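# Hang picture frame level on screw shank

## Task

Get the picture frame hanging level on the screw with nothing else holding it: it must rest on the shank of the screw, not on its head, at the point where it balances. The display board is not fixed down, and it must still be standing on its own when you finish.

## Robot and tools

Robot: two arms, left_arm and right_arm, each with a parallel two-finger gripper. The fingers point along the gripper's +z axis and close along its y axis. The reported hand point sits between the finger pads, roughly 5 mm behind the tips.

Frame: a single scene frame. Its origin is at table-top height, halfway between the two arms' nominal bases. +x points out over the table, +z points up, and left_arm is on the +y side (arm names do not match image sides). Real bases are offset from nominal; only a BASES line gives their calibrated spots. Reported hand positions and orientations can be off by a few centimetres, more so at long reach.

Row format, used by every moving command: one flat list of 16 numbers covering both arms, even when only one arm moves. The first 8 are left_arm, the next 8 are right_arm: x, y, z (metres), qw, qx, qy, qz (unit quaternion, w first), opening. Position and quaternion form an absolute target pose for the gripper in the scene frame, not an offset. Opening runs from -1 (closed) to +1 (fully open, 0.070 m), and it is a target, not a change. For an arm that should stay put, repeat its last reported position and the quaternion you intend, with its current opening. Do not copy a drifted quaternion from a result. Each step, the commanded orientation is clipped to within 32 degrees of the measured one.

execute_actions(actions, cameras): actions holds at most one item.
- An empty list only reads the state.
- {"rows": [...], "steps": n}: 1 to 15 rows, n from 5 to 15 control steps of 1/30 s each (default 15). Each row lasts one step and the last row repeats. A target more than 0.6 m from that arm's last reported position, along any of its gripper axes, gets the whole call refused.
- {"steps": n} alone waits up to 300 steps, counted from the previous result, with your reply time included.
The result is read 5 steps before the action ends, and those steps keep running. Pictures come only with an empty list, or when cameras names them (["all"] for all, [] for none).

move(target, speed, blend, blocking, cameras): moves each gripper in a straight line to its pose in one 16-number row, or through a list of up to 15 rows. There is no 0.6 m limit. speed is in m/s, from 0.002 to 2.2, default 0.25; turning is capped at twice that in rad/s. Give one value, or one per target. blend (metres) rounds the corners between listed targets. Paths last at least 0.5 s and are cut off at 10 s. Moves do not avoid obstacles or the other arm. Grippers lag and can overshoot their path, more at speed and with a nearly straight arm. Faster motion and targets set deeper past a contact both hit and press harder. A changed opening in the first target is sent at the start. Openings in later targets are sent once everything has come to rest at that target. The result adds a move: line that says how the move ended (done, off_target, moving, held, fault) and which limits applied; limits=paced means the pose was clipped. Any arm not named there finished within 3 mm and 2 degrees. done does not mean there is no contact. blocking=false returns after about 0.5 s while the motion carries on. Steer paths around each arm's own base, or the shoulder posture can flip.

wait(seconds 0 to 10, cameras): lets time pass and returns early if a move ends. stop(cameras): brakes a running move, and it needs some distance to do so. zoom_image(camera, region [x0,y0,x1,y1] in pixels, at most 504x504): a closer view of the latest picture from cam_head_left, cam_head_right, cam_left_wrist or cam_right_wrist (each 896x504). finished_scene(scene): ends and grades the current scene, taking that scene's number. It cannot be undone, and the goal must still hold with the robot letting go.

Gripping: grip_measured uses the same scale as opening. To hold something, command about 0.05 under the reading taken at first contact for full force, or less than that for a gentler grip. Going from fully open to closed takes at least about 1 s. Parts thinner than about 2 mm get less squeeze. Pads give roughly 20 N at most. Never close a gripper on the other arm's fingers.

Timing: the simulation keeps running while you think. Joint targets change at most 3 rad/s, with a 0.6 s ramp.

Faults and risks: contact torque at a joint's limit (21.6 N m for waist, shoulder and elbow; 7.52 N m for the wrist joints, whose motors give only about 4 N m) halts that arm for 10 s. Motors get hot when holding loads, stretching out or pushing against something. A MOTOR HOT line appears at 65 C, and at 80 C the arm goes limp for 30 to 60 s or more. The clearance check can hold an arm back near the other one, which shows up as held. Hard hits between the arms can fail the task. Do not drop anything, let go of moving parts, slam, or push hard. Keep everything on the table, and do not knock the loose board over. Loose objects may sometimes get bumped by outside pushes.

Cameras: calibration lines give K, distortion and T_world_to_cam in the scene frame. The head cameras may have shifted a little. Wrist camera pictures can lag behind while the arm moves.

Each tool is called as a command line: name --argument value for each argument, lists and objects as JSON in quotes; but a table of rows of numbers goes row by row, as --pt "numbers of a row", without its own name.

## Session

execute_actions --actions '[]' --cameras '["all"]'

Scene clock: 0.00 s of 4500.00 s.
left_arm: end_effector_position=(+0.4202, +0.3387, +0.3327) grip_measured=+0.98 end_effector_quat_wxyz=(+0.569, -0.093, +0.773, -0.263) | right_arm: end_effector_position=(+0.0592, +0.1070, +0.2848) grip_measured=+0.98 end_effector_quat_wxyz=(-0.315, +0.854, -0.247, -0.332)
Joint positions: left_arm=[0.682 1.54 -1.063 -1.578 0.957 1.346 0.069] | right_arm=[1.098 1.584 -1.251 0.984 0.989 -1.935 0.069]
Joint torques (N m): no reading
Motor temperatures (°C): left_arm=[30 31 31 31 34 29] | right_arm=[28 30 32 33 37 30]
Hand target: left_arm +0.4202, +0.3387, +0.3327; +0.569, -0.093, +0.773, -0.263 | right_arm +0.0592, +0.1070, +0.2848; -0.315, +0.854, -0.247, -0.332
camera_calibration:
cam_left_wrist: T_world_to_cam=[[-0.138711, -0.855812, 0.498343, 0.185923], [-0.79869, -0.200849, -0.567233, 0.592911], [0.585536, -0.476703, -0.655668, 0.255234], [0, 0, 0, 1]] pos_world=[0.349893, 0.399872, 0.411014]
cam_right_wrist: T_world_to_cam=[[0.659904, 0.664249, 0.35114, -0.209496], [0.748492, -0.621906, -0.230199, 0.0814699], [0.0654668, 0.414735, -0.907584, 0.328533], [0, 0, 0, 1]] pos_world=[0.0557595, 0.0535699, 0.390488]

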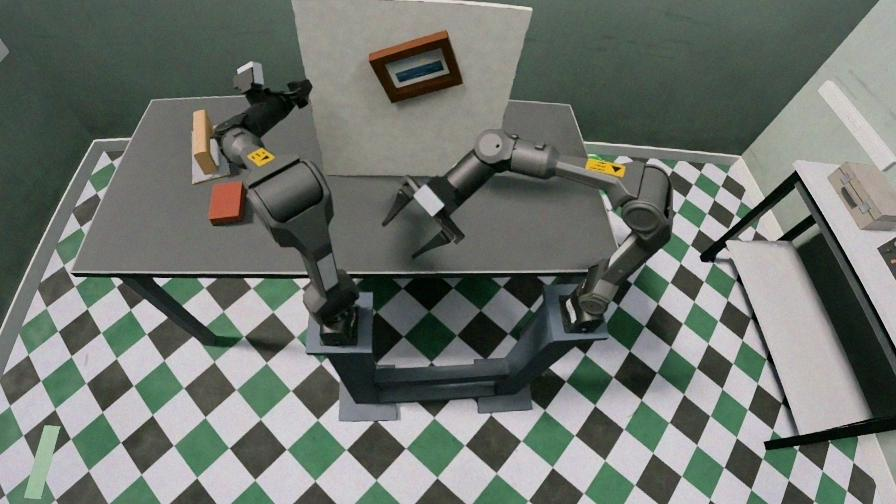

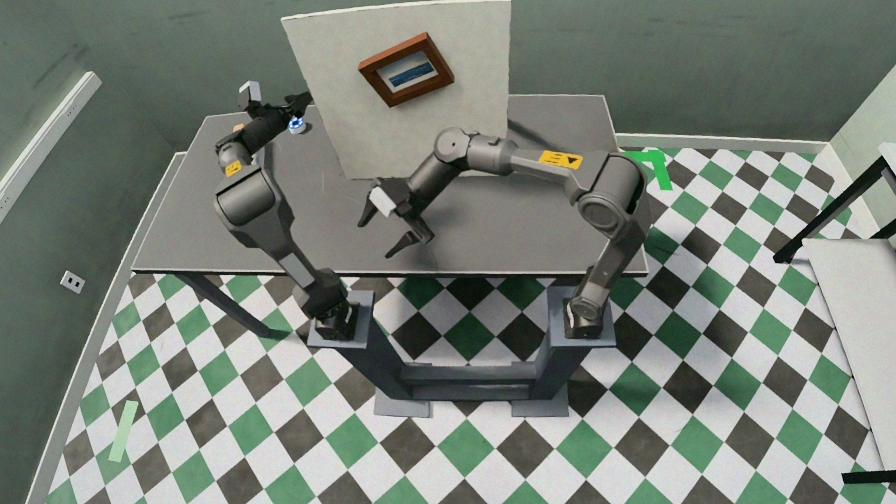

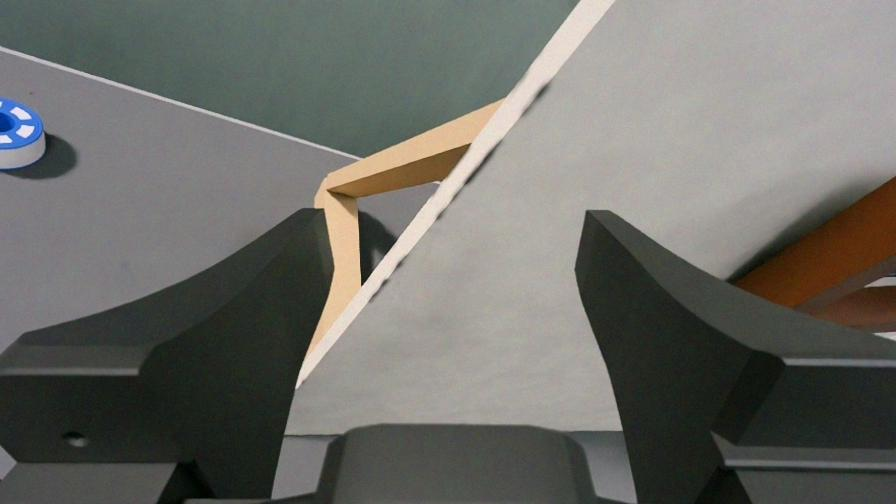

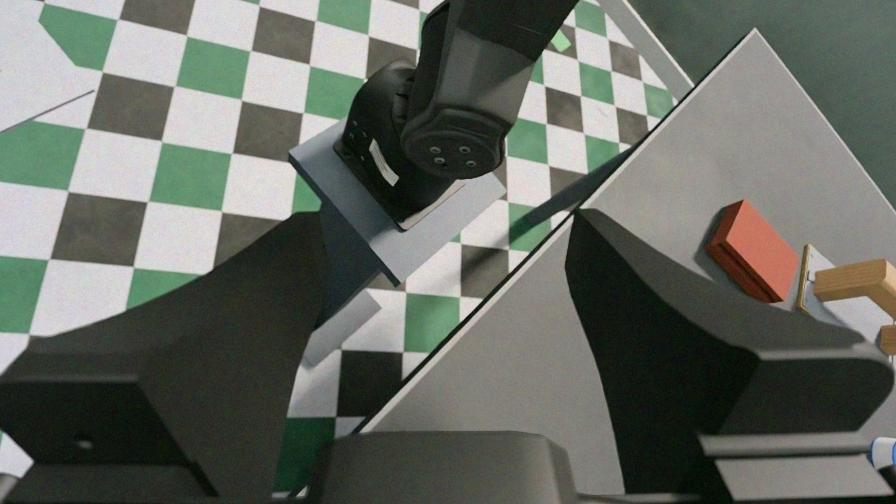

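zoom_image --camera "cam_head_left" --region '[360, 10, 480, 120]'

zoom_image --camera "cam_head_right" --region '[345, 10, 465, 120]'

zoom_image --camera "cam_head_right" --region '[260, 0, 560, 200]'

zoom_image --camera "cam_head_left" --region '[280, 0, 560, 200]'

Scaled by 4.200 from the camera's 896x504 image, which has a finer 1280x720 frame.

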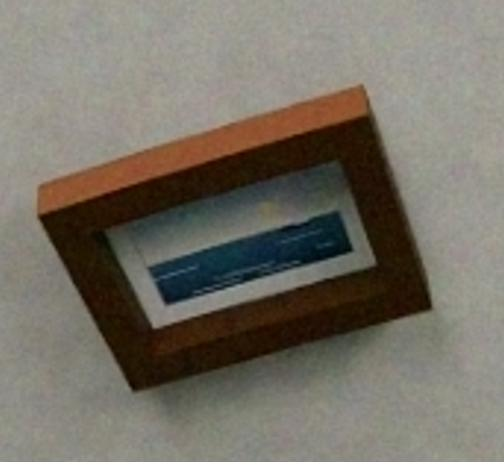

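Scaled by 4.200 from the camera's 896x504 image, which has a finer 1280x720 frame.

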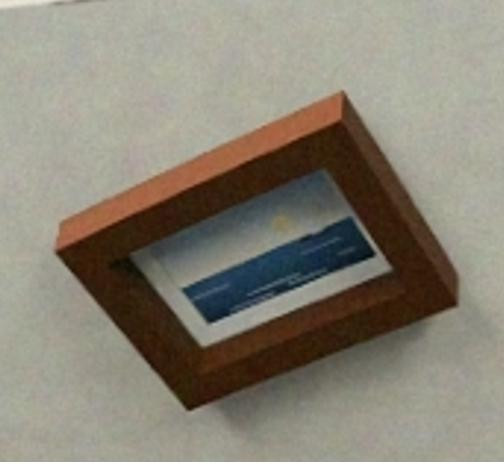

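Scaled by 1.680 from the camera's 896x504 image, which has a finer 1280x720 frame.

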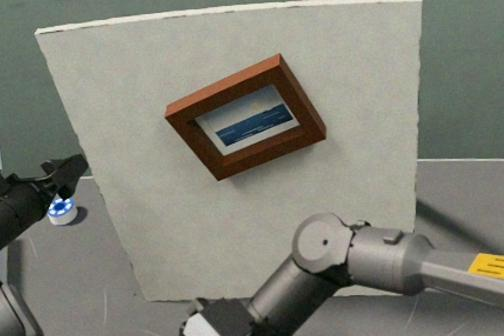

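Scaled by 1.800 from the camera's 896x504 image, which has a finer 1280x720 frame.

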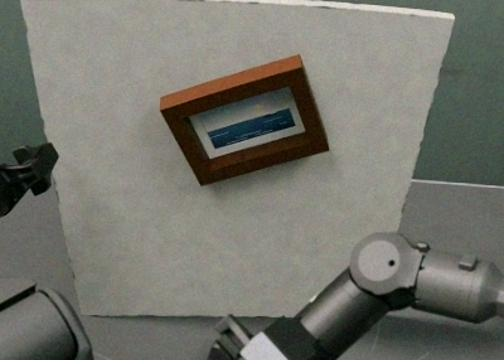

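move --pt "0.36 0.33 0.36 0.569 -0.093 0.773 -0.263 0.6 0.22 -0.02 0.36 -0.410 0.346 -0.569 -0.624 0.59" --speed 0.3

Scene clock: 7.70 s of 4500.00 s.
left_arm: end_effector_position=(+0.3600, +0.3301, +0.3602) grip_measured=+0.60 end_effector_quat_wxyz=(+0.569, -0.093, +0.773, -0.263) | right_arm: end_effector_position=(+0.2201, -0.0200, +0.3603) grip_measured=+0.59 end_effector_quat_wxyz=(+0.398, -0.355, +0.614, +0.582)
Joint positions: left_arm=[0.823 1.339 -0.973 -1.469 1.094 1.224 0.056] | right_arm=[0.343 1.32 -0.767 1.751 1.216 -1.621 0.056]
Joint torques (N m): left_arm=[0.07 -5.01 -2.45 -0.74 0.13 -0.09] | right_arm=[0.75 -4.08 -4.15 0.79 0.28 -0.15]
Motor temperatures (°C): left_arm=[30 31 31 31 34 29] | right_arm=[28 30 32 34 37 30]
Hand target: left_arm +0.3600, +0.3300, +0.3600; +0.569, -0.093, +0.773, -0.263 | right_arm +0.2199, -0.0199, +0.3602; +0.399, -0.355, +0.614, +0.581
Off the commanded pose: left_arm 0.000 m, 0 deg | right_arm 0.000 m, 7 deg.
joint read past its limit (right arm) — joint 4 (forearm roll), upper limit.
joint sent to its limit (right arm) — joint 4 (forearm roll), upper limit; joint 5 (wrist pitch), upper limit.
Kept back: nothing.
move: off_target (right_arm)
camera_calibration:
cam_left_wrist: T_world_to_cam=[[-0.137631, -0.855763, 0.498726, 0.155895], [-0.797937, -0.202516, -0.5677, 0.559161], [0.586817, -0.476086, -0.654972, 0.303565], [0, 0, 0, 1]] pos_world=[0.289494, 0.391171, 0.438514]
cam_right_wrist: T_world_to_cam=[[0.880816, -0.080866, -0.466502, -0.0267215], [-0.421221, -0.583743, -0.694131, 0.3249], [-0.216185, 0.807901, -0.548233, 0.379629], [0, 0, 0, 1]] pos_world=[0.242462, -0.119206, 0.421183]

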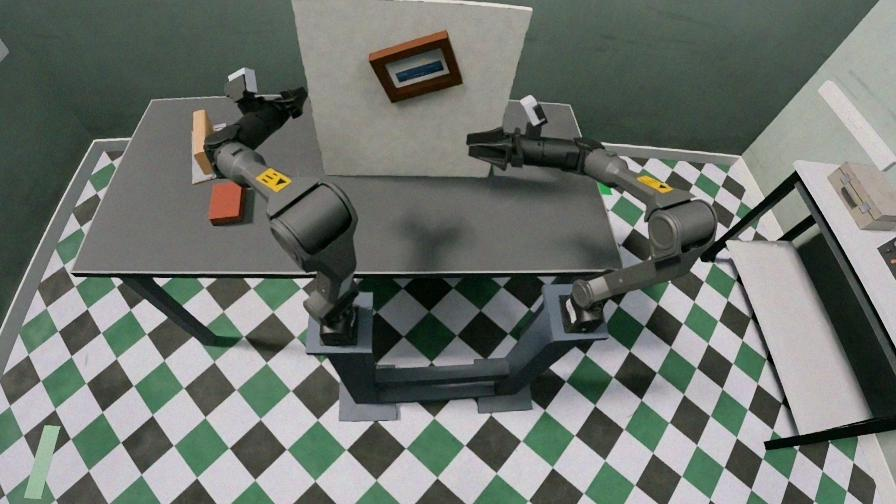

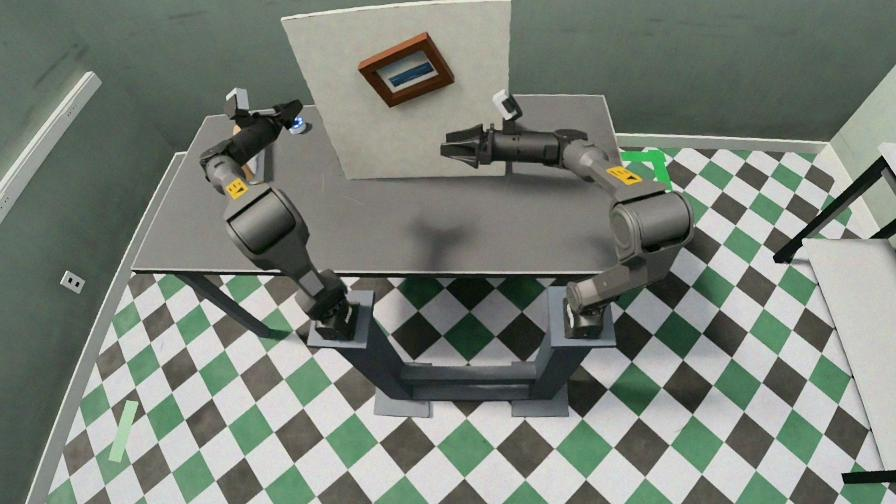

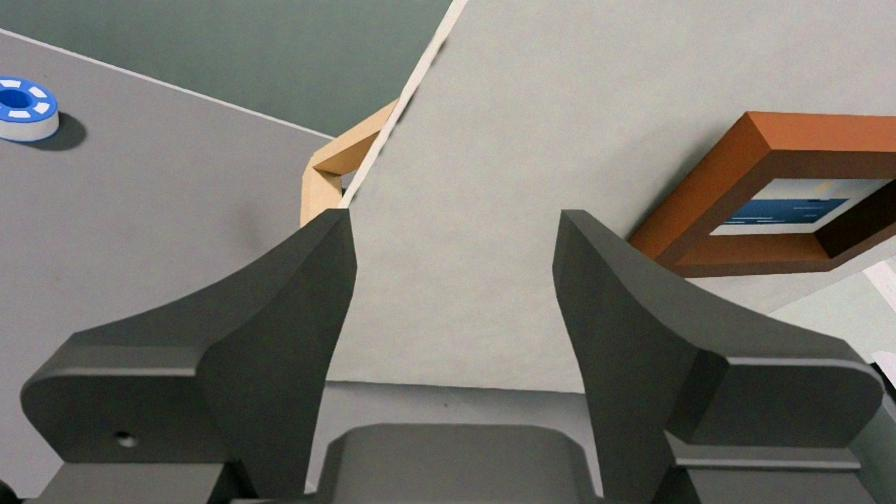

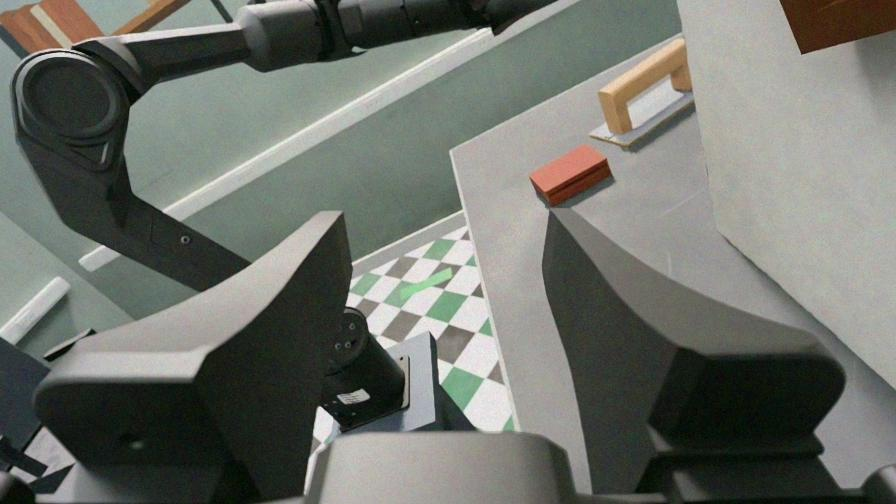

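move --pt "0.30 0.30 0.40 0.4056 -0.5792 0.4056 -0.5792 0.6 0.30 -0.22 0.45 0.318 0.319 0.631 0.631 0.59" --pt "0.27 0.13 0.42 0.4056 -0.5792 0.4056 -0.5792 0.6 0.50 -0.23 0.465 0.318 0.319 0.631 0.631 0.59" --speed 0.3 --blend 0.03

Scene clock: 12.87 s of 4500.00 s.
left_arm: end_effector_position=(+0.2701, +0.1297, +0.4195) grip_measured=+0.60 end_effector_quat_wxyz=(-0.406, +0.579, -0.406, +0.579) | right_arm: end_effector_position=(+0.5001, -0.2304, +0.4648) grip_measured=+0.59 end_effector_quat_wxyz=(+0.318, +0.320, +0.631, +0.631)
Joint positions: left_arm=[-1.167 0.938 -0.753 -1.531 -1.175 -0.453 0.056] | right_arm=[-0.161 1.661 -1.549 1.592 0.82 -0.031 0.056]
Joint torques (N m): left_arm=[0.37 -2.02 -3.14 0.9 -0.07 0.08] | right_arm=[-0.07 -7.69 -3.78 0.83 0.13 -0.2]
Motor temperatures (°C): left_arm=[30 31 31 31 34 29] | right_arm=[28 30 32 34 37 30]
Hand target: left_arm +0.2700, +0.1300, +0.4200; -0.406, +0.579, -0.406, +0.579 | right_arm +0.5000, -0.2300, +0.4650; +0.318, +0.319, +0.631, +0.631
Off the commanded pose: left_arm 0.001 m, 0 deg | right_arm 0.000 m, 0 deg.
Kept back: nothing.
move: done
camera_calibration:
cam_left_wrist: T_world_to_cam=[[0.0241614, 0.330247, 0.943585, -0.441637], [-0.559618, -0.777653, 0.286501, 0.132442], [0.828398, -0.53497, 0.166023, -0.102298], [0, 0, 0, 1]] pos_world=[0.169531, 0.194117, 0.395761]
cam_right_wrist: T_world_to_cam=[[-0.0328604, 0.0257473, -0.999128, 0.487435], [-0.960607, 0.275206, 0.0386854, 0.519508], [0.275962, 0.96104, 0.0156896, 0.194452], [0, 0, 0, 1]] pos_world=[0.461399, -0.342398, 0.463862]

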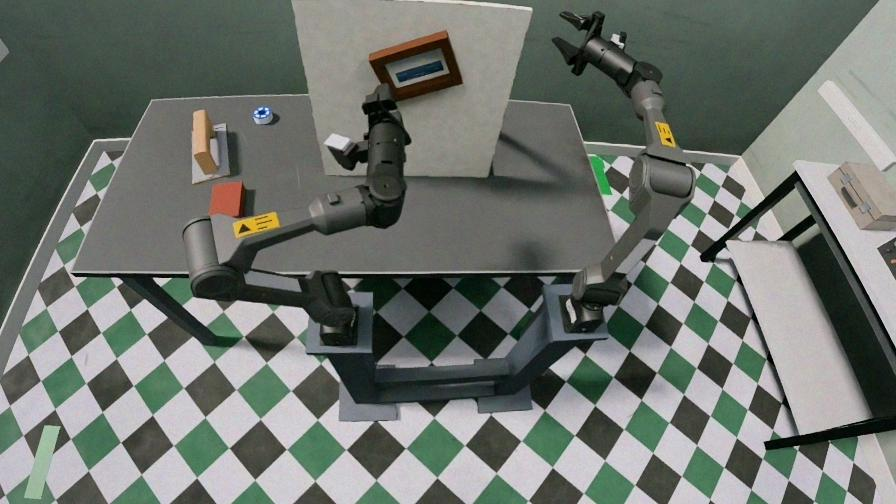

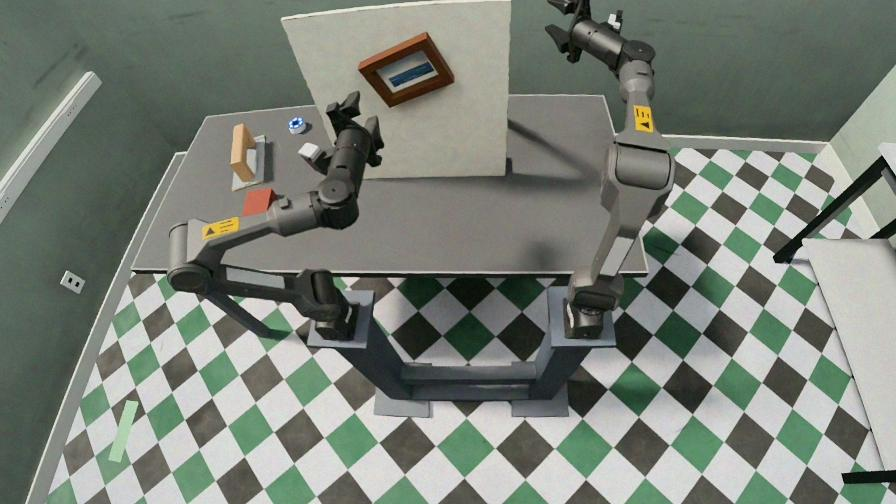

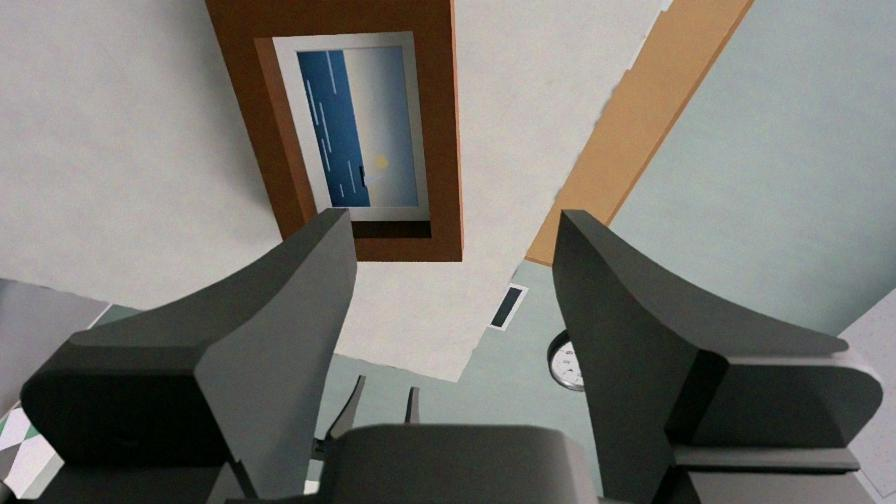

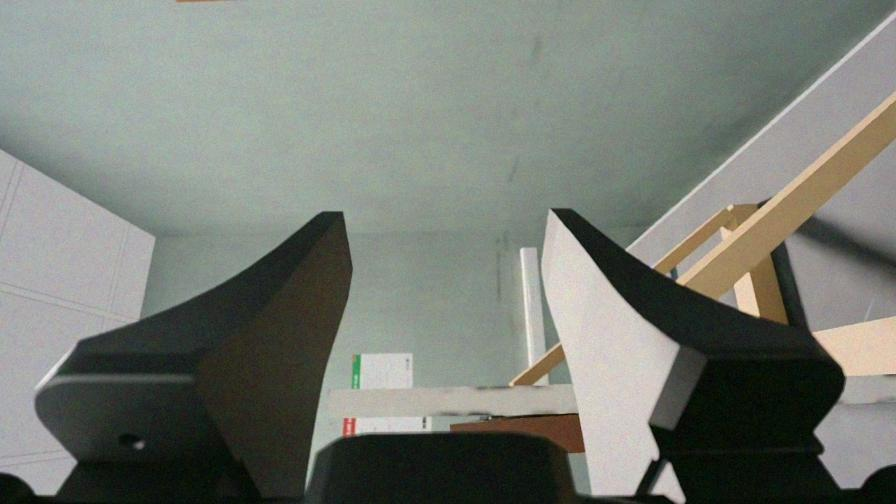

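zoom_image --camera "cam_right_wrist" --region '[440, 370, 600, 460]'

zoom_image --camera "cam_left_wrist" --region '[200, 0, 500, 270]'

Scaled by 3.150 from the camera's 896x504 image, which has a finer 1280x720 frame.

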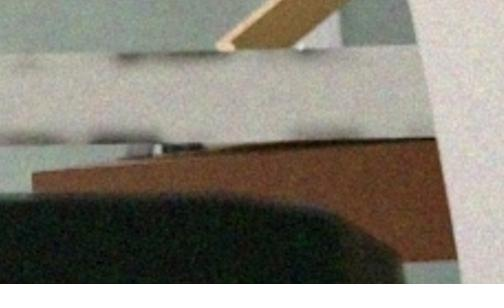

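Scaled by 1.680 from the camera's 896x504 image, which has a finer 1280x720 frame.

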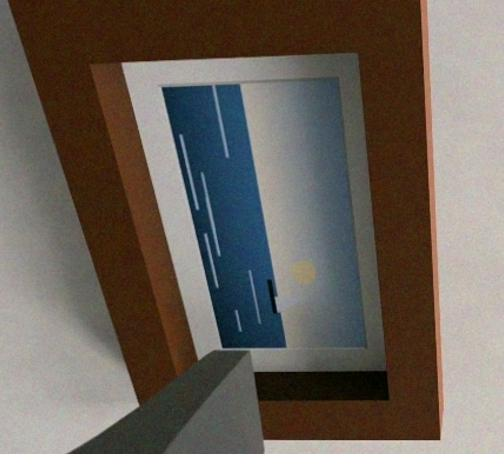

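zoom_image --camera "cam_right_wrist" --region '[460, 400, 530, 440]'

Scaled by 7.200 from the camera's 896x504 image, which has a finer 1280x720 frame.

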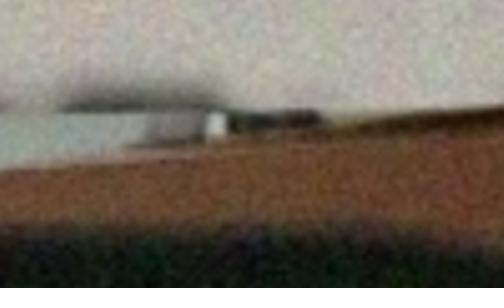

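move --pt "0.37 0.102 0.4145 0.4107 -0.5897 0.3903 -0.5757 0.2 0.50 -0.23 0.465 0.318 0.319 0.631 0.631 0.59" --speed 0.2

zoom_image --camera "cam_left_wrist" --region '[200, 0, 700, 500]'

Scene clock: 16.17 s of 4500.00 s.
left_arm: end_effector_position=(+0.3706, +0.1018, +0.4143) grip_measured=+0.20 end_effector_quat_wxyz=(-0.411, +0.590, -0.390, +0.575) | right_arm: end_effector_position=(+0.5001, -0.2304, +0.4648) grip_measured=+0.59 end_effector_quat_wxyz=(+0.318, +0.320, +0.631, +0.631)
Joint positions: left_arm=[-0.769 1.276 -0.947 -1.347 -0.837 -0.694 0.042] | right_arm=[-0.161 1.661 -1.549 1.592 0.82 -0.031 0.056]
Joint torques (N m): left_arm=[-0.42 -5.16 -2.6 0.53 -0.66 0.06] | right_arm=[-0.44 -7.67 -3.83 0.82 0.11 -0.18]
Motor temperatures (°C): left_arm=[30 31 31 31 34 29] | right_arm=[28 30 32 34 37 30]
Hand target: left_arm +0.3700, +0.1020, +0.4145; -0.411, +0.590, -0.390, +0.576 | right_arm +0.5000, -0.2300, +0.4650; +0.318, +0.319, +0.631, +0.631
Off the commanded pose: left_arm 0.001 m, 0 deg | right_arm 0.000 m, 0 deg.
Kept back: nothing.
move: done
camera_calibration:
cam_left_wrist: T_world_to_cam=[[0.0113082, 0.348264, 0.937328, -0.4245], [-0.532269, -0.791453, 0.300486, 0.153965], [0.8465, -0.502308, 0.17642, -0.213948], [0, 0, 0, 1]] pos_world=[0.267858, 0.162227, 0.389376]
cam_right_wrist: T_world_to_cam=[[-0.0328604, 0.0257473, -0.999128, 0.487435], [-0.960607, 0.275206, 0.0386854, 0.519508], [0.275962, 0.96104, 0.0156896, 0.194452], [0, 0, 0, 1]] pos_world=[0.461399, -0.342398, 0.463862]

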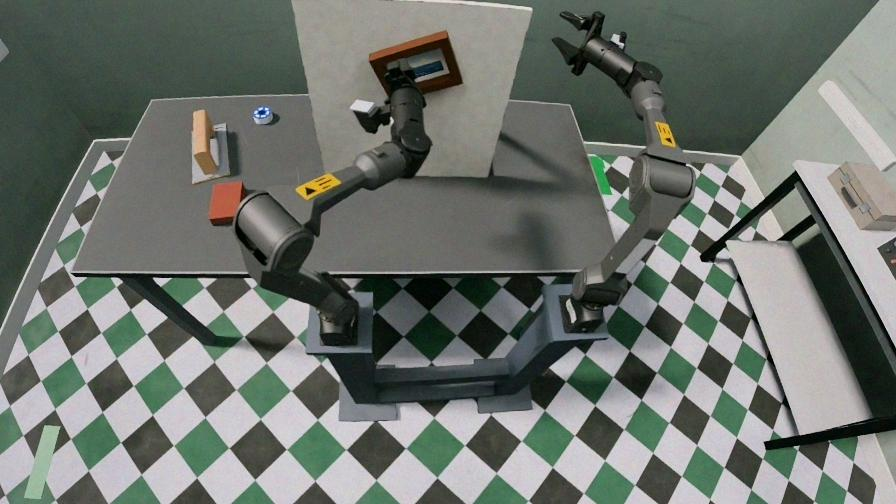

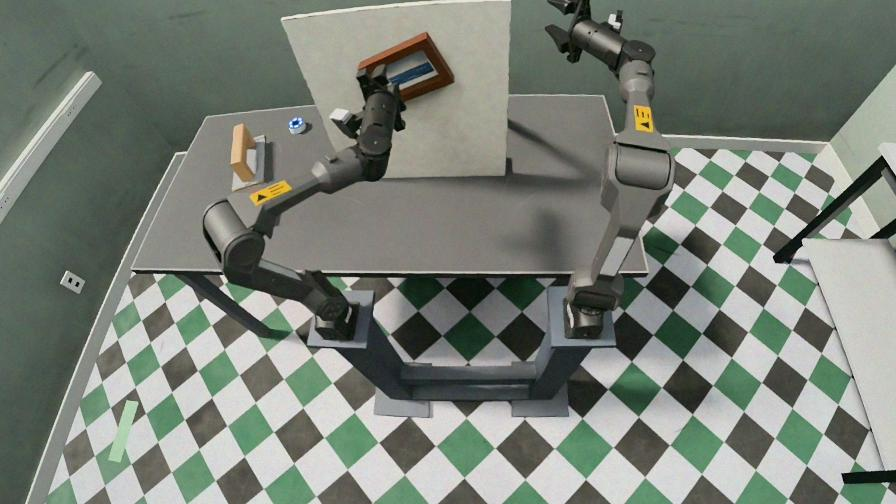

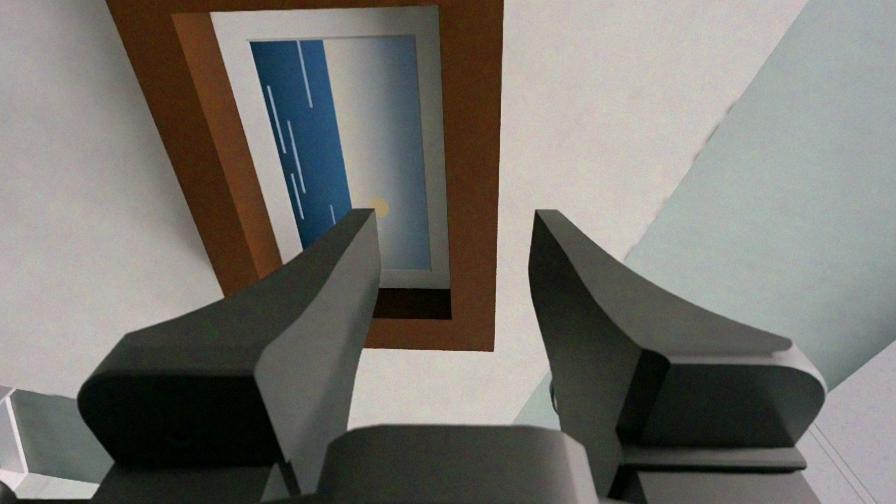

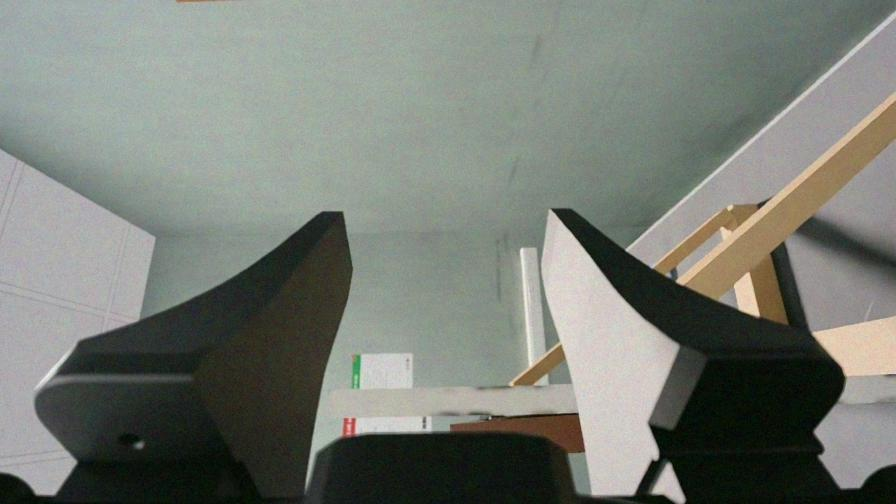

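Scaled by 1.008 from the camera's 896x504 image, which has a finer 1280x720 frame.

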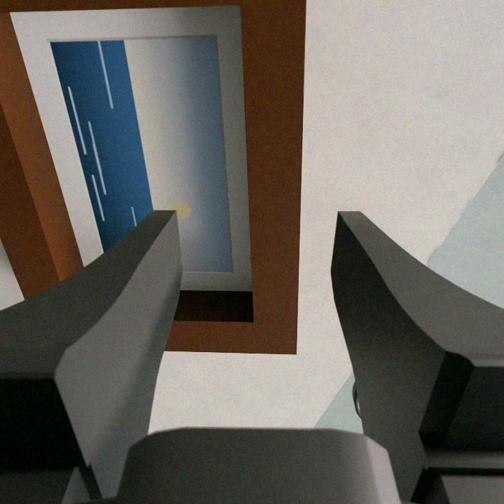

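move --pt "0.375 0.093 0.425 0.4107 -0.5897 0.3903 -0.5757 0.2 0.50 -0.23 0.465 0.318 0.319 0.631 0.631 0.59" --pt "0.40 0.093 0.425 0.4107 -0.5897 0.3903 -0.5757 0.2 0.50 -0.23 0.465 0.318 0.319 0.631 0.631 0.59" --speed 0.15

Scene clock: 18.10 s of 4500.00 s.
left_arm: end_effector_position=(+0.4007, +0.0930, +0.4246) grip_measured=+0.20 end_effector_quat_wxyz=(-0.411, +0.590, -0.390, +0.575) | right_arm: end_effector_position=(+0.5001, -0.2304, +0.4648) grip_measured=+0.59 end_effector_quat_wxyz=(+0.318, +0.320, +0.631, +0.631)
Joint positions: left_arm=[-0.706 1.372 -1.072 -1.348 -0.771 -0.672 0.042] | right_arm=[-0.161 1.661 -1.549 1.592 0.82 -0.031 0.056]
Joint torques (N m): left_arm=[-0.38 -5.75 -2.72 0.48 -0.65 0.03] | right_arm=[-0.43 -7.64 -3.79 0.81 0.1 -0.16]
Motor temperatures (°C): left_arm=[30 31 31 31 34 29] | right_arm=[28 30 32 34 37 30]
Hand target: left_arm +0.4000, +0.0930, +0.4250; -0.411, +0.590, -0.390, +0.576 | right_arm +0.5000, -0.2300, +0.4650; +0.318, +0.319, +0.631, +0.631
Off the commanded pose: left_arm 0.001 m, 0 deg | right_arm 0.000 m, 0 deg.
Kept back: nothing.
move: done
camera_calibration:
cam_left_wrist: T_world_to_cam=[[0.0114719, 0.347593, 0.937575, -0.431473], [-0.531959, -0.791821, 0.300066, 0.160006], [0.846692, -0.502194, 0.175822, -0.245416], [0, 0, 0, 1]] pos_world=[0.297858, 0.153427, 0.399675]
cam_right_wrist: T_world_to_cam=[[-0.0328604, 0.0257473, -0.999128, 0.487435], [-0.960607, 0.275206, 0.0386854, 0.519508], [0.275962, 0.96104, 0.0156896, 0.194452], [0, 0, 0, 1]] pos_world=[0.461399, -0.342398, 0.463862]

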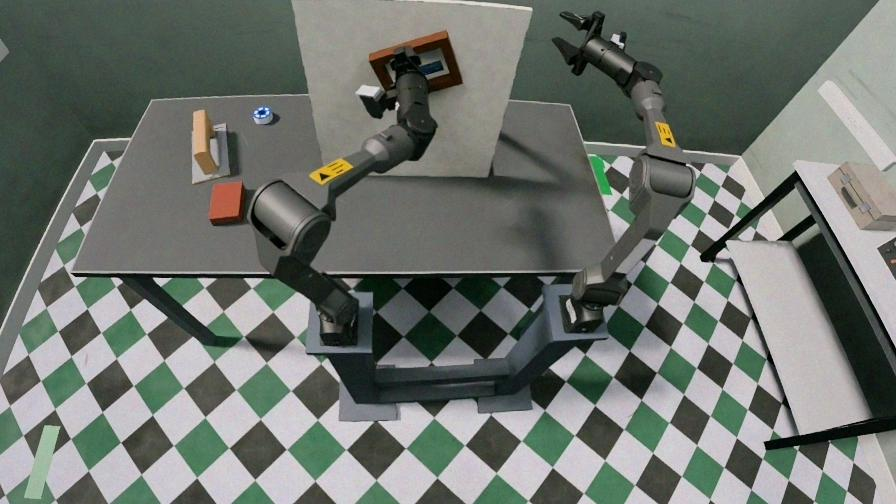

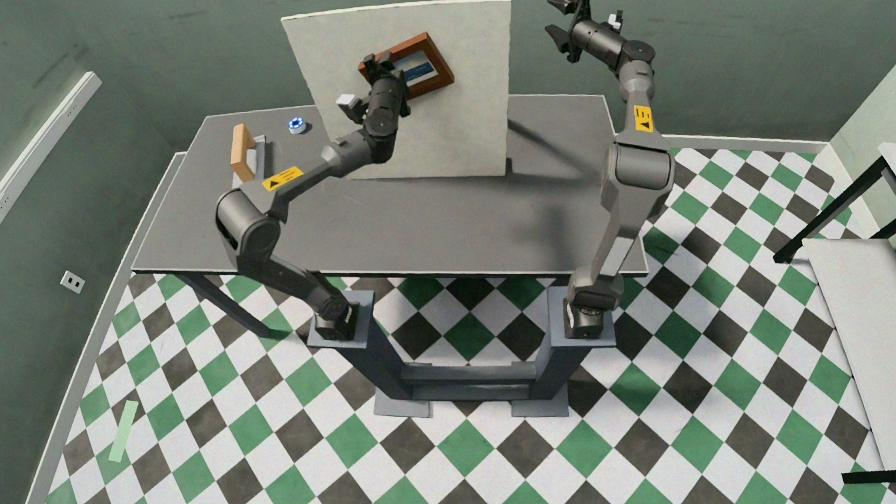

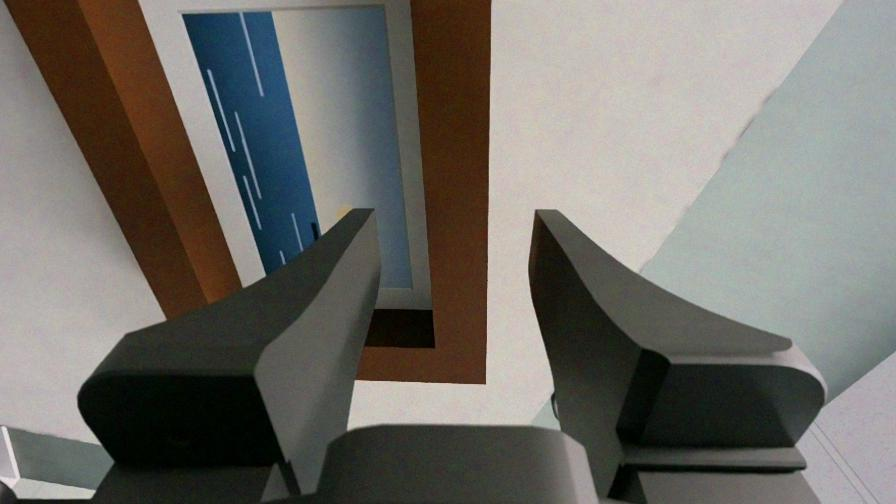

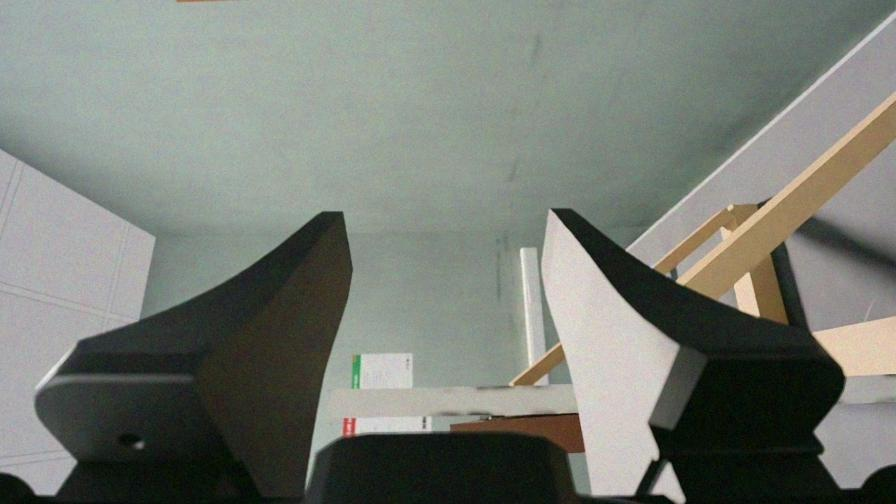

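move --pt "0.425 0.093 0.425 0.4107 -0.5897 0.3903 -0.5757 0.2 0.50 -0.23 0.465 0.318 0.319 0.631 0.631 0.59" --speed 0.1 --cameras '["cam_left_wrist","cam_right_wrist"]'

zoom_image --camera "cam_left_wrist" --region '[330, 50, 600, 320]'

Scene clock: 26.43 s of 4500.00 s.
left_arm: end_effector_position=(+0.4253, +0.0930, +0.4250) grip_measured=+0.20 end_effector_quat_wxyz=(-0.411, +0.590, -0.390, +0.576) | right_arm: end_effector_position=(+0.5001, -0.2304, +0.4648) grip_measured=+0.59 end_effector_quat_wxyz=(+0.318, +0.320, +0.631, +0.631)
Joint positions: left_arm=[-0.641 1.439 -1.138 -1.316 -0.709 -0.697 0.042] | right_arm=[-0.161 1.661 -1.549 1.592 0.82 -0.031 0.056]
Joint torques (N m): left_arm=[-0.62 -5.48 -2.97 0.56 -0.66 -0.04] | right_arm=[-0.46 -7.61 -3.86 0.79 0.08 -0.14]
Motor temperatures (°C): left_arm=[29 31 32 31 34 29] | right_arm=[28 31 32 34 37 30]
Hand target: left_arm +0.4250, +0.0930, +0.4250; -0.411, +0.590, -0.390, +0.576 | right_arm +0.5000, -0.2300, +0.4650; +0.318, +0.319, +0.631, +0.631
Off the commanded pose: left_arm 0.000 m, 0 deg | right_arm 0.000 m, 0 deg.
Kept back: nothing.
move: done
camera_calibration:
cam_left_wrist: T_world_to_cam=[[0.0112606, 0.34805, 0.937408, -0.431973], [-0.532764, -0.791237, 0.300178, 0.17318], [0.846189, -0.502798, 0.176519, -0.266405], [0, 0, 0, 1]] pos_world=[0.322557, 0.153427, 0.399976]
cam_right_wrist: T_world_to_cam=[[-0.0328604, 0.0257473, -0.999128, 0.487435], [-0.960607, 0.275206, 0.0386854, 0.519508], [0.275962, 0.96104, 0.0156896, 0.194452], [0, 0, 0, 1]] pos_world=[0.461399, -0.342398, 0.463862]
Images, in order (width x height): cam_left_wrist 896x504, cam_right_wrist 896x504.

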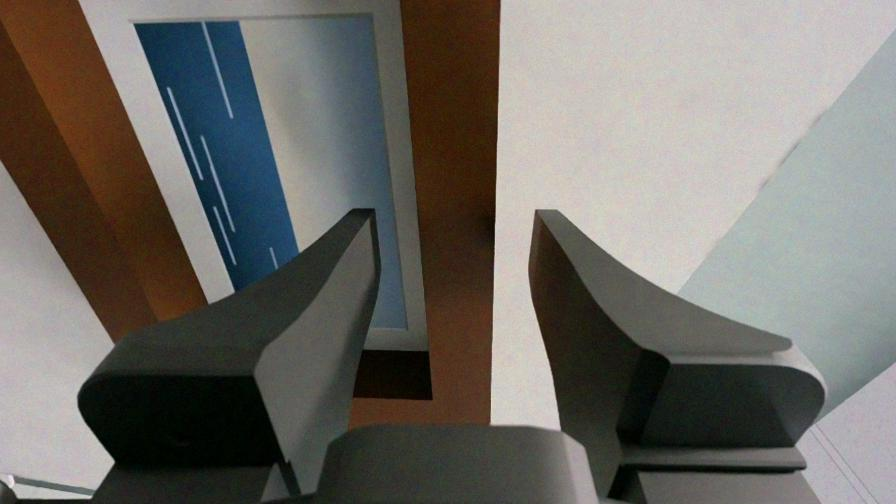

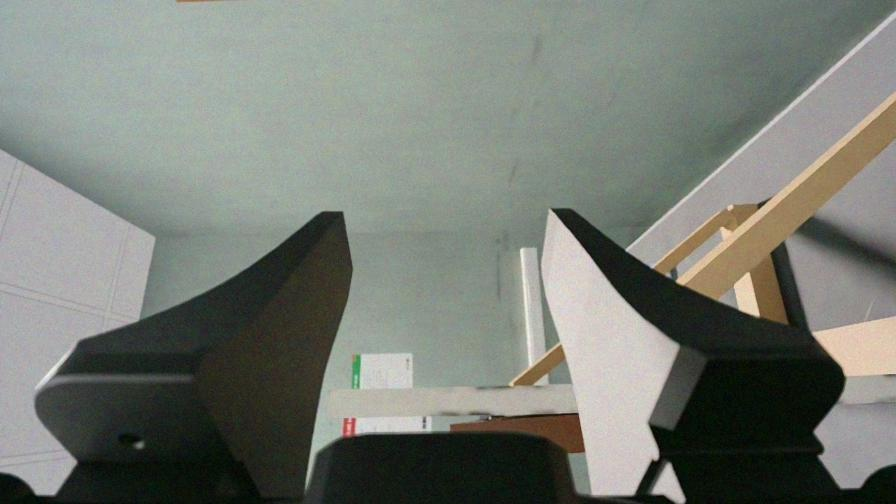

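Scaled by 1.867 from the camera's 896x504 image, which has a finer 1280x720 frame.

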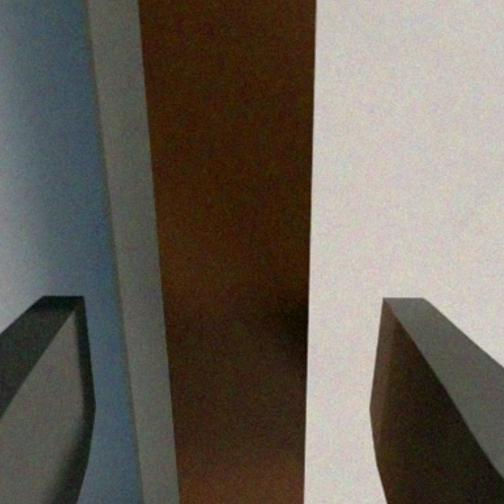

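move --pt "0.439 0.093 0.425 0.4107 -0.5897 0.3903 -0.5757 0.2 0.50 -0.23 0.465 0.318 0.319 0.631 0.631 0.59" --speed 0.05 --cameras '["cam_left_wrist","cam_right_wrist"]'

Scene clock: 27.37 s of 4500.00 s.
left_arm: end_effector_position=(+0.4391, +0.0929, +0.4249) grip_measured=+0.20 end_effector_quat_wxyz=(-0.411, +0.590, -0.390, +0.576) | right_arm: end_effector_position=(+0.5001, -0.2304, +0.4648) grip_measured=+0.59 end_effector_quat_wxyz=(+0.318, +0.320, +0.631, +0.631)
Joint positions: left_arm=[-0.61 1.478 -1.178 -1.301 -0.679 -0.708 0.042] | right_arm=[-0.161 1.661 -1.549 1.592 0.82 -0.031 0.056]
Joint torques (N m): left_arm=[-0.05 -5.29 -3.3 0.63 -0.51 -0.08] | right_arm=[-0.43 -7.59 -3.83 0.78 0.07 -0.13]
Motor temperatures (°C): left_arm=[29 31 32 31 34 29] | right_arm=[28 31 32 34 37 30]
Hand target: left_arm +0.4390, +0.0930, +0.4250; -0.411, +0.590, -0.390, +0.576 | right_arm +0.5000, -0.2300, +0.4650; +0.318, +0.319, +0.631, +0.631
Off the commanded pose: left_arm 0.000 m, 0 deg | right_arm 0.000 m, 0 deg.
Kept back: nothing.
move: done
camera_calibration:
cam_left_wrist: T_world_to_cam=[[0.0113114, 0.348124, 0.93738, -0.432111], [-0.532764, -0.791204, 0.300265, 0.180413], [0.846188, -0.502799, 0.176518, -0.278132], [0, 0, 0, 1]] pos_world=[0.336357, 0.153327, 0.399976]
cam_right_wrist: T_world_to_cam=[[-0.0328604, 0.0257473, -0.999128, 0.487435], [-0.960607, 0.275206, 0.0386854, 0.519508], [0.275962, 0.96104, 0.0156896, 0.194452], [0, 0, 0, 1]] pos_world=[0.461399, -0.342398, 0.463862]
Images, in order (width x height): cam_left_wrist 896x504, cam_right_wrist 896x504.

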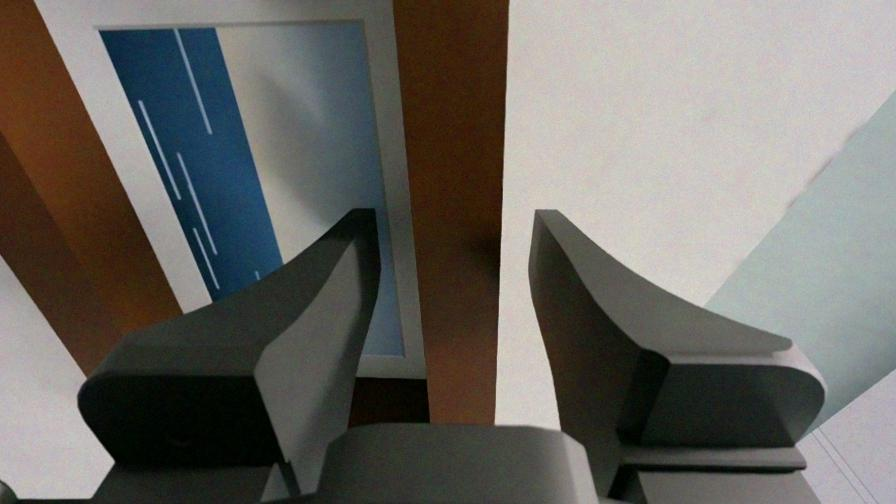

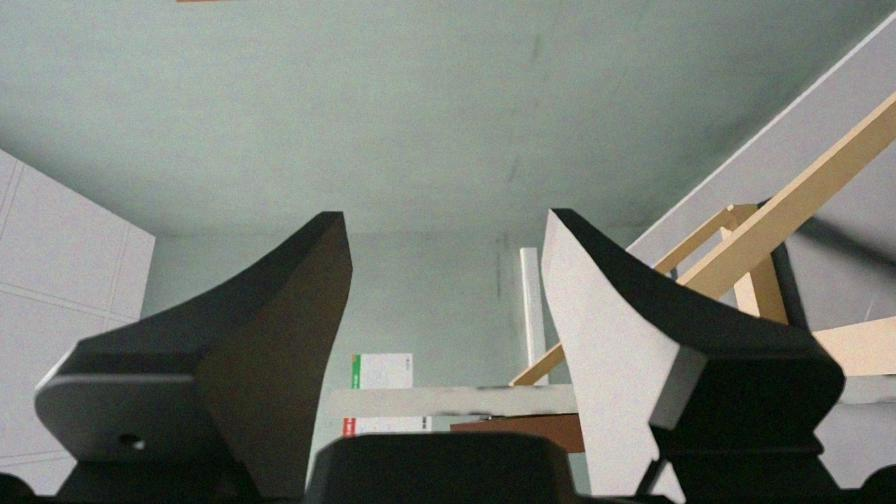

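execute_actions --actions '[{"rows":[[0.439,0.093,0.425,0.4107,-0.5897,0.3903,-0.5757,0.15,0.50,-0.23,0.465,0.318,0.319,0.631,0.631,0.59],[0.439,0.093,0.425,0.4107,-0.5897,0.3903,-0.5757,0.10,0.50,-0.23,0.465,0.318,0.319,0.631,0.631,0.59],[0.439,0.093,0.425,0.4107,-0.5897,0.3903,-0.5757,0.05,0.50,-0.23,0.465,0.318,0.319,0.631,0.631,0.59],[0.439,0.093,0.425,0.4107,-0.5897,0.3903,-0.5757,0.0,0.50,-0.23,0.465,0.318,0.319,0.631,0.631,0.59],[0.439,0.093,0.425,0.4107,-0.5897,0.3903,-0.5757,-0.05,0.50,-0.23,0.465,0.318,0.319,0.631,0.631,0.59],[0.439,0.093,0.425,0.4107,-0.5897,0.3903,-0.5757,-0.10,0.50,-0.23,0.465,0.318,0.319,0.631,0.631,0.59],[0.439,0.093,0.425,0.4107,-0.5897,0.3903,-0.5757,-0.14,0.50,-0.23,0.465,0.318,0.319,0.631,0.631,0.59],[0.439,0.093,0.425,0.4107,-0.5897,0.3903,-0.5757,-0.18,0.50,-0.23,0.465,0.318,0.319,0.631,0.631,0.59],[0.439,0.093,0.425,0.4107,-0.5897,0.3903,-0.5757,-0.21,0.50,-0.23,0.465,0.318,0.319,0.631,0.631,0.59],[0.439,0.093,0.425,0.4107,-0.5897,0.3903,-0.5757,-0.24,0.50,-0.23,0.465,0.318,0.319,0.631,0.631,0.59],[0.439,0.093,0.425,0.4107,-0.5897,0.3903,-0.5757,-0.26,0.50,-0.23,0.465,0.318,0.319,0.631,0.631,0.59],[0.439,0.093,0.425,0.4107,-0.5897,0.3903,-0.5757,-0.28,0.50,-0.23,0.465,0.318,0.319,0.631,0.631,0.59],[0.439,0.093,0.425,0.4107,-0.5897,0.3903,-0.5757,-0.30,0.50,-0.23,0.465,0.318,0.319,0.631,0.631,0.59],[0.439,0.093,0.425,0.4107,-0.5897,0.3903,-0.5757,-0.32,0.50,-0.23,0.465,0.318,0.319,0.631,0.631,0.59],[0.439,0.093,0.425,0.4107,-0.5897,0.3903,-0.5757,-0.33,0.50,-0.23,0.465,0.318,0.319,0.631,0.631,0.59]],"steps":15}]' --cameras '["cam_left_wrist"]'

zoom_image --camera "cam_left_wrist" --region '[330, 50, 600, 320]'

Scene clock: 28.57 s of 4500.00 s.
left_arm: end_effector_position=(+0.4391, +0.0929, +0.4249) grip_measured=-0.24 end_effector_quat_wxyz=(-0.411, +0.590, -0.390, +0.576) | right_arm: end_effector_position=(+0.5001, -0.2304, +0.4648) grip_measured=+0.59 end_effector_quat_wxyz=(+0.318, +0.320, +0.631, +0.631)
Joint positions: left_arm=[-0.61 1.478 -1.178 -1.301 -0.679 -0.708 0.027] | right_arm=[-0.161 1.661 -1.549 1.592 0.82 -0.031 0.056]
Joint torques (N m): left_arm=[-0.8 -6.49 -2.57 0.42 -0.7 -0.01] | right_arm=[-0.42 -7.58 -3.83 0.78 0.07 -0.11]
Motor temperatures (°C): left_arm=[29 31 32 31 34 29] | right_arm=[28 31 32 34 37 30]
Steps of this call (1-26: nothing new was sent; 27-36: this action's first 10). Readings (end_effector_position of left_arm | right_arm):
27: (+0.4391, +0.0929, +0.4249) | (+0.5001, -0.2304, +0.4648)
28: (+0.4391, +0.0929, +0.4249) | (+0.5001, -0.2304, +0.4648)
30: (+0.4391, +0.0929, +0.4249) | (+0.5001, -0.2304, +0.4648)
34: (+0.4391, +0.0929, +0.4249) | (+0.5001, -0.2304, +0.4648)
36: the state above
camera_calibration:
cam_left_wrist: T_world_to_cam=[[0.0113114, 0.348124, 0.93738, -0.432111], [-0.532764, -0.791204, 0.300265, 0.180413], [0.846188, -0.502799, 0.176518, -0.278132], [0, 0, 0, 1]] pos_world=[0.336357, 0.153327, 0.399976]
Images, in order (width x height): cam_left_wrist 896x504.

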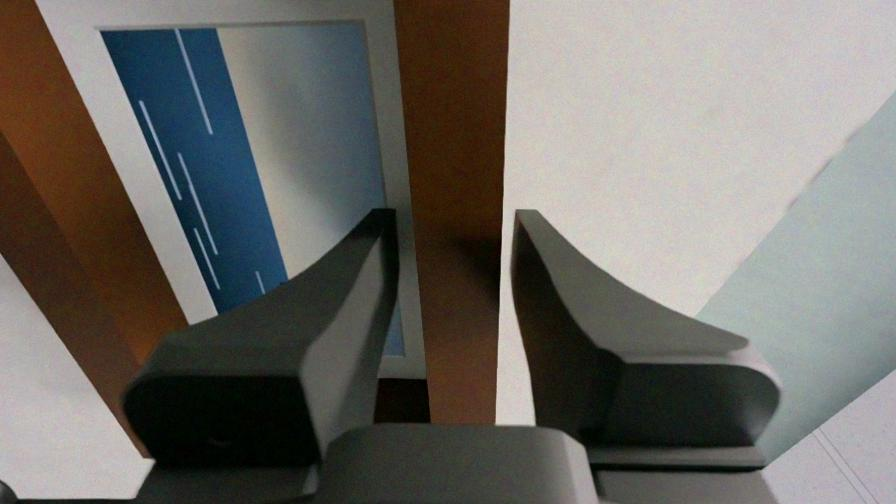

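Scaled by 1.867 from the camera's 896x504 image, which has a finer 1280x720 frame.

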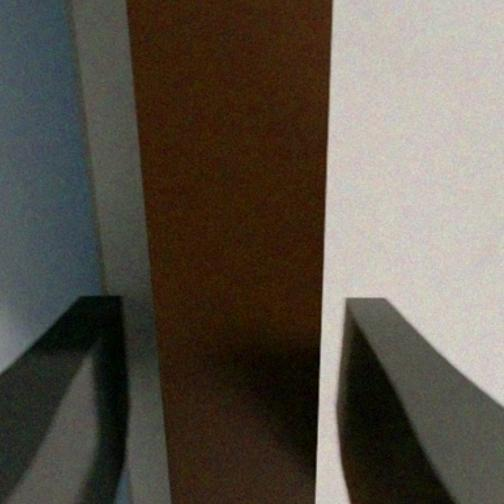

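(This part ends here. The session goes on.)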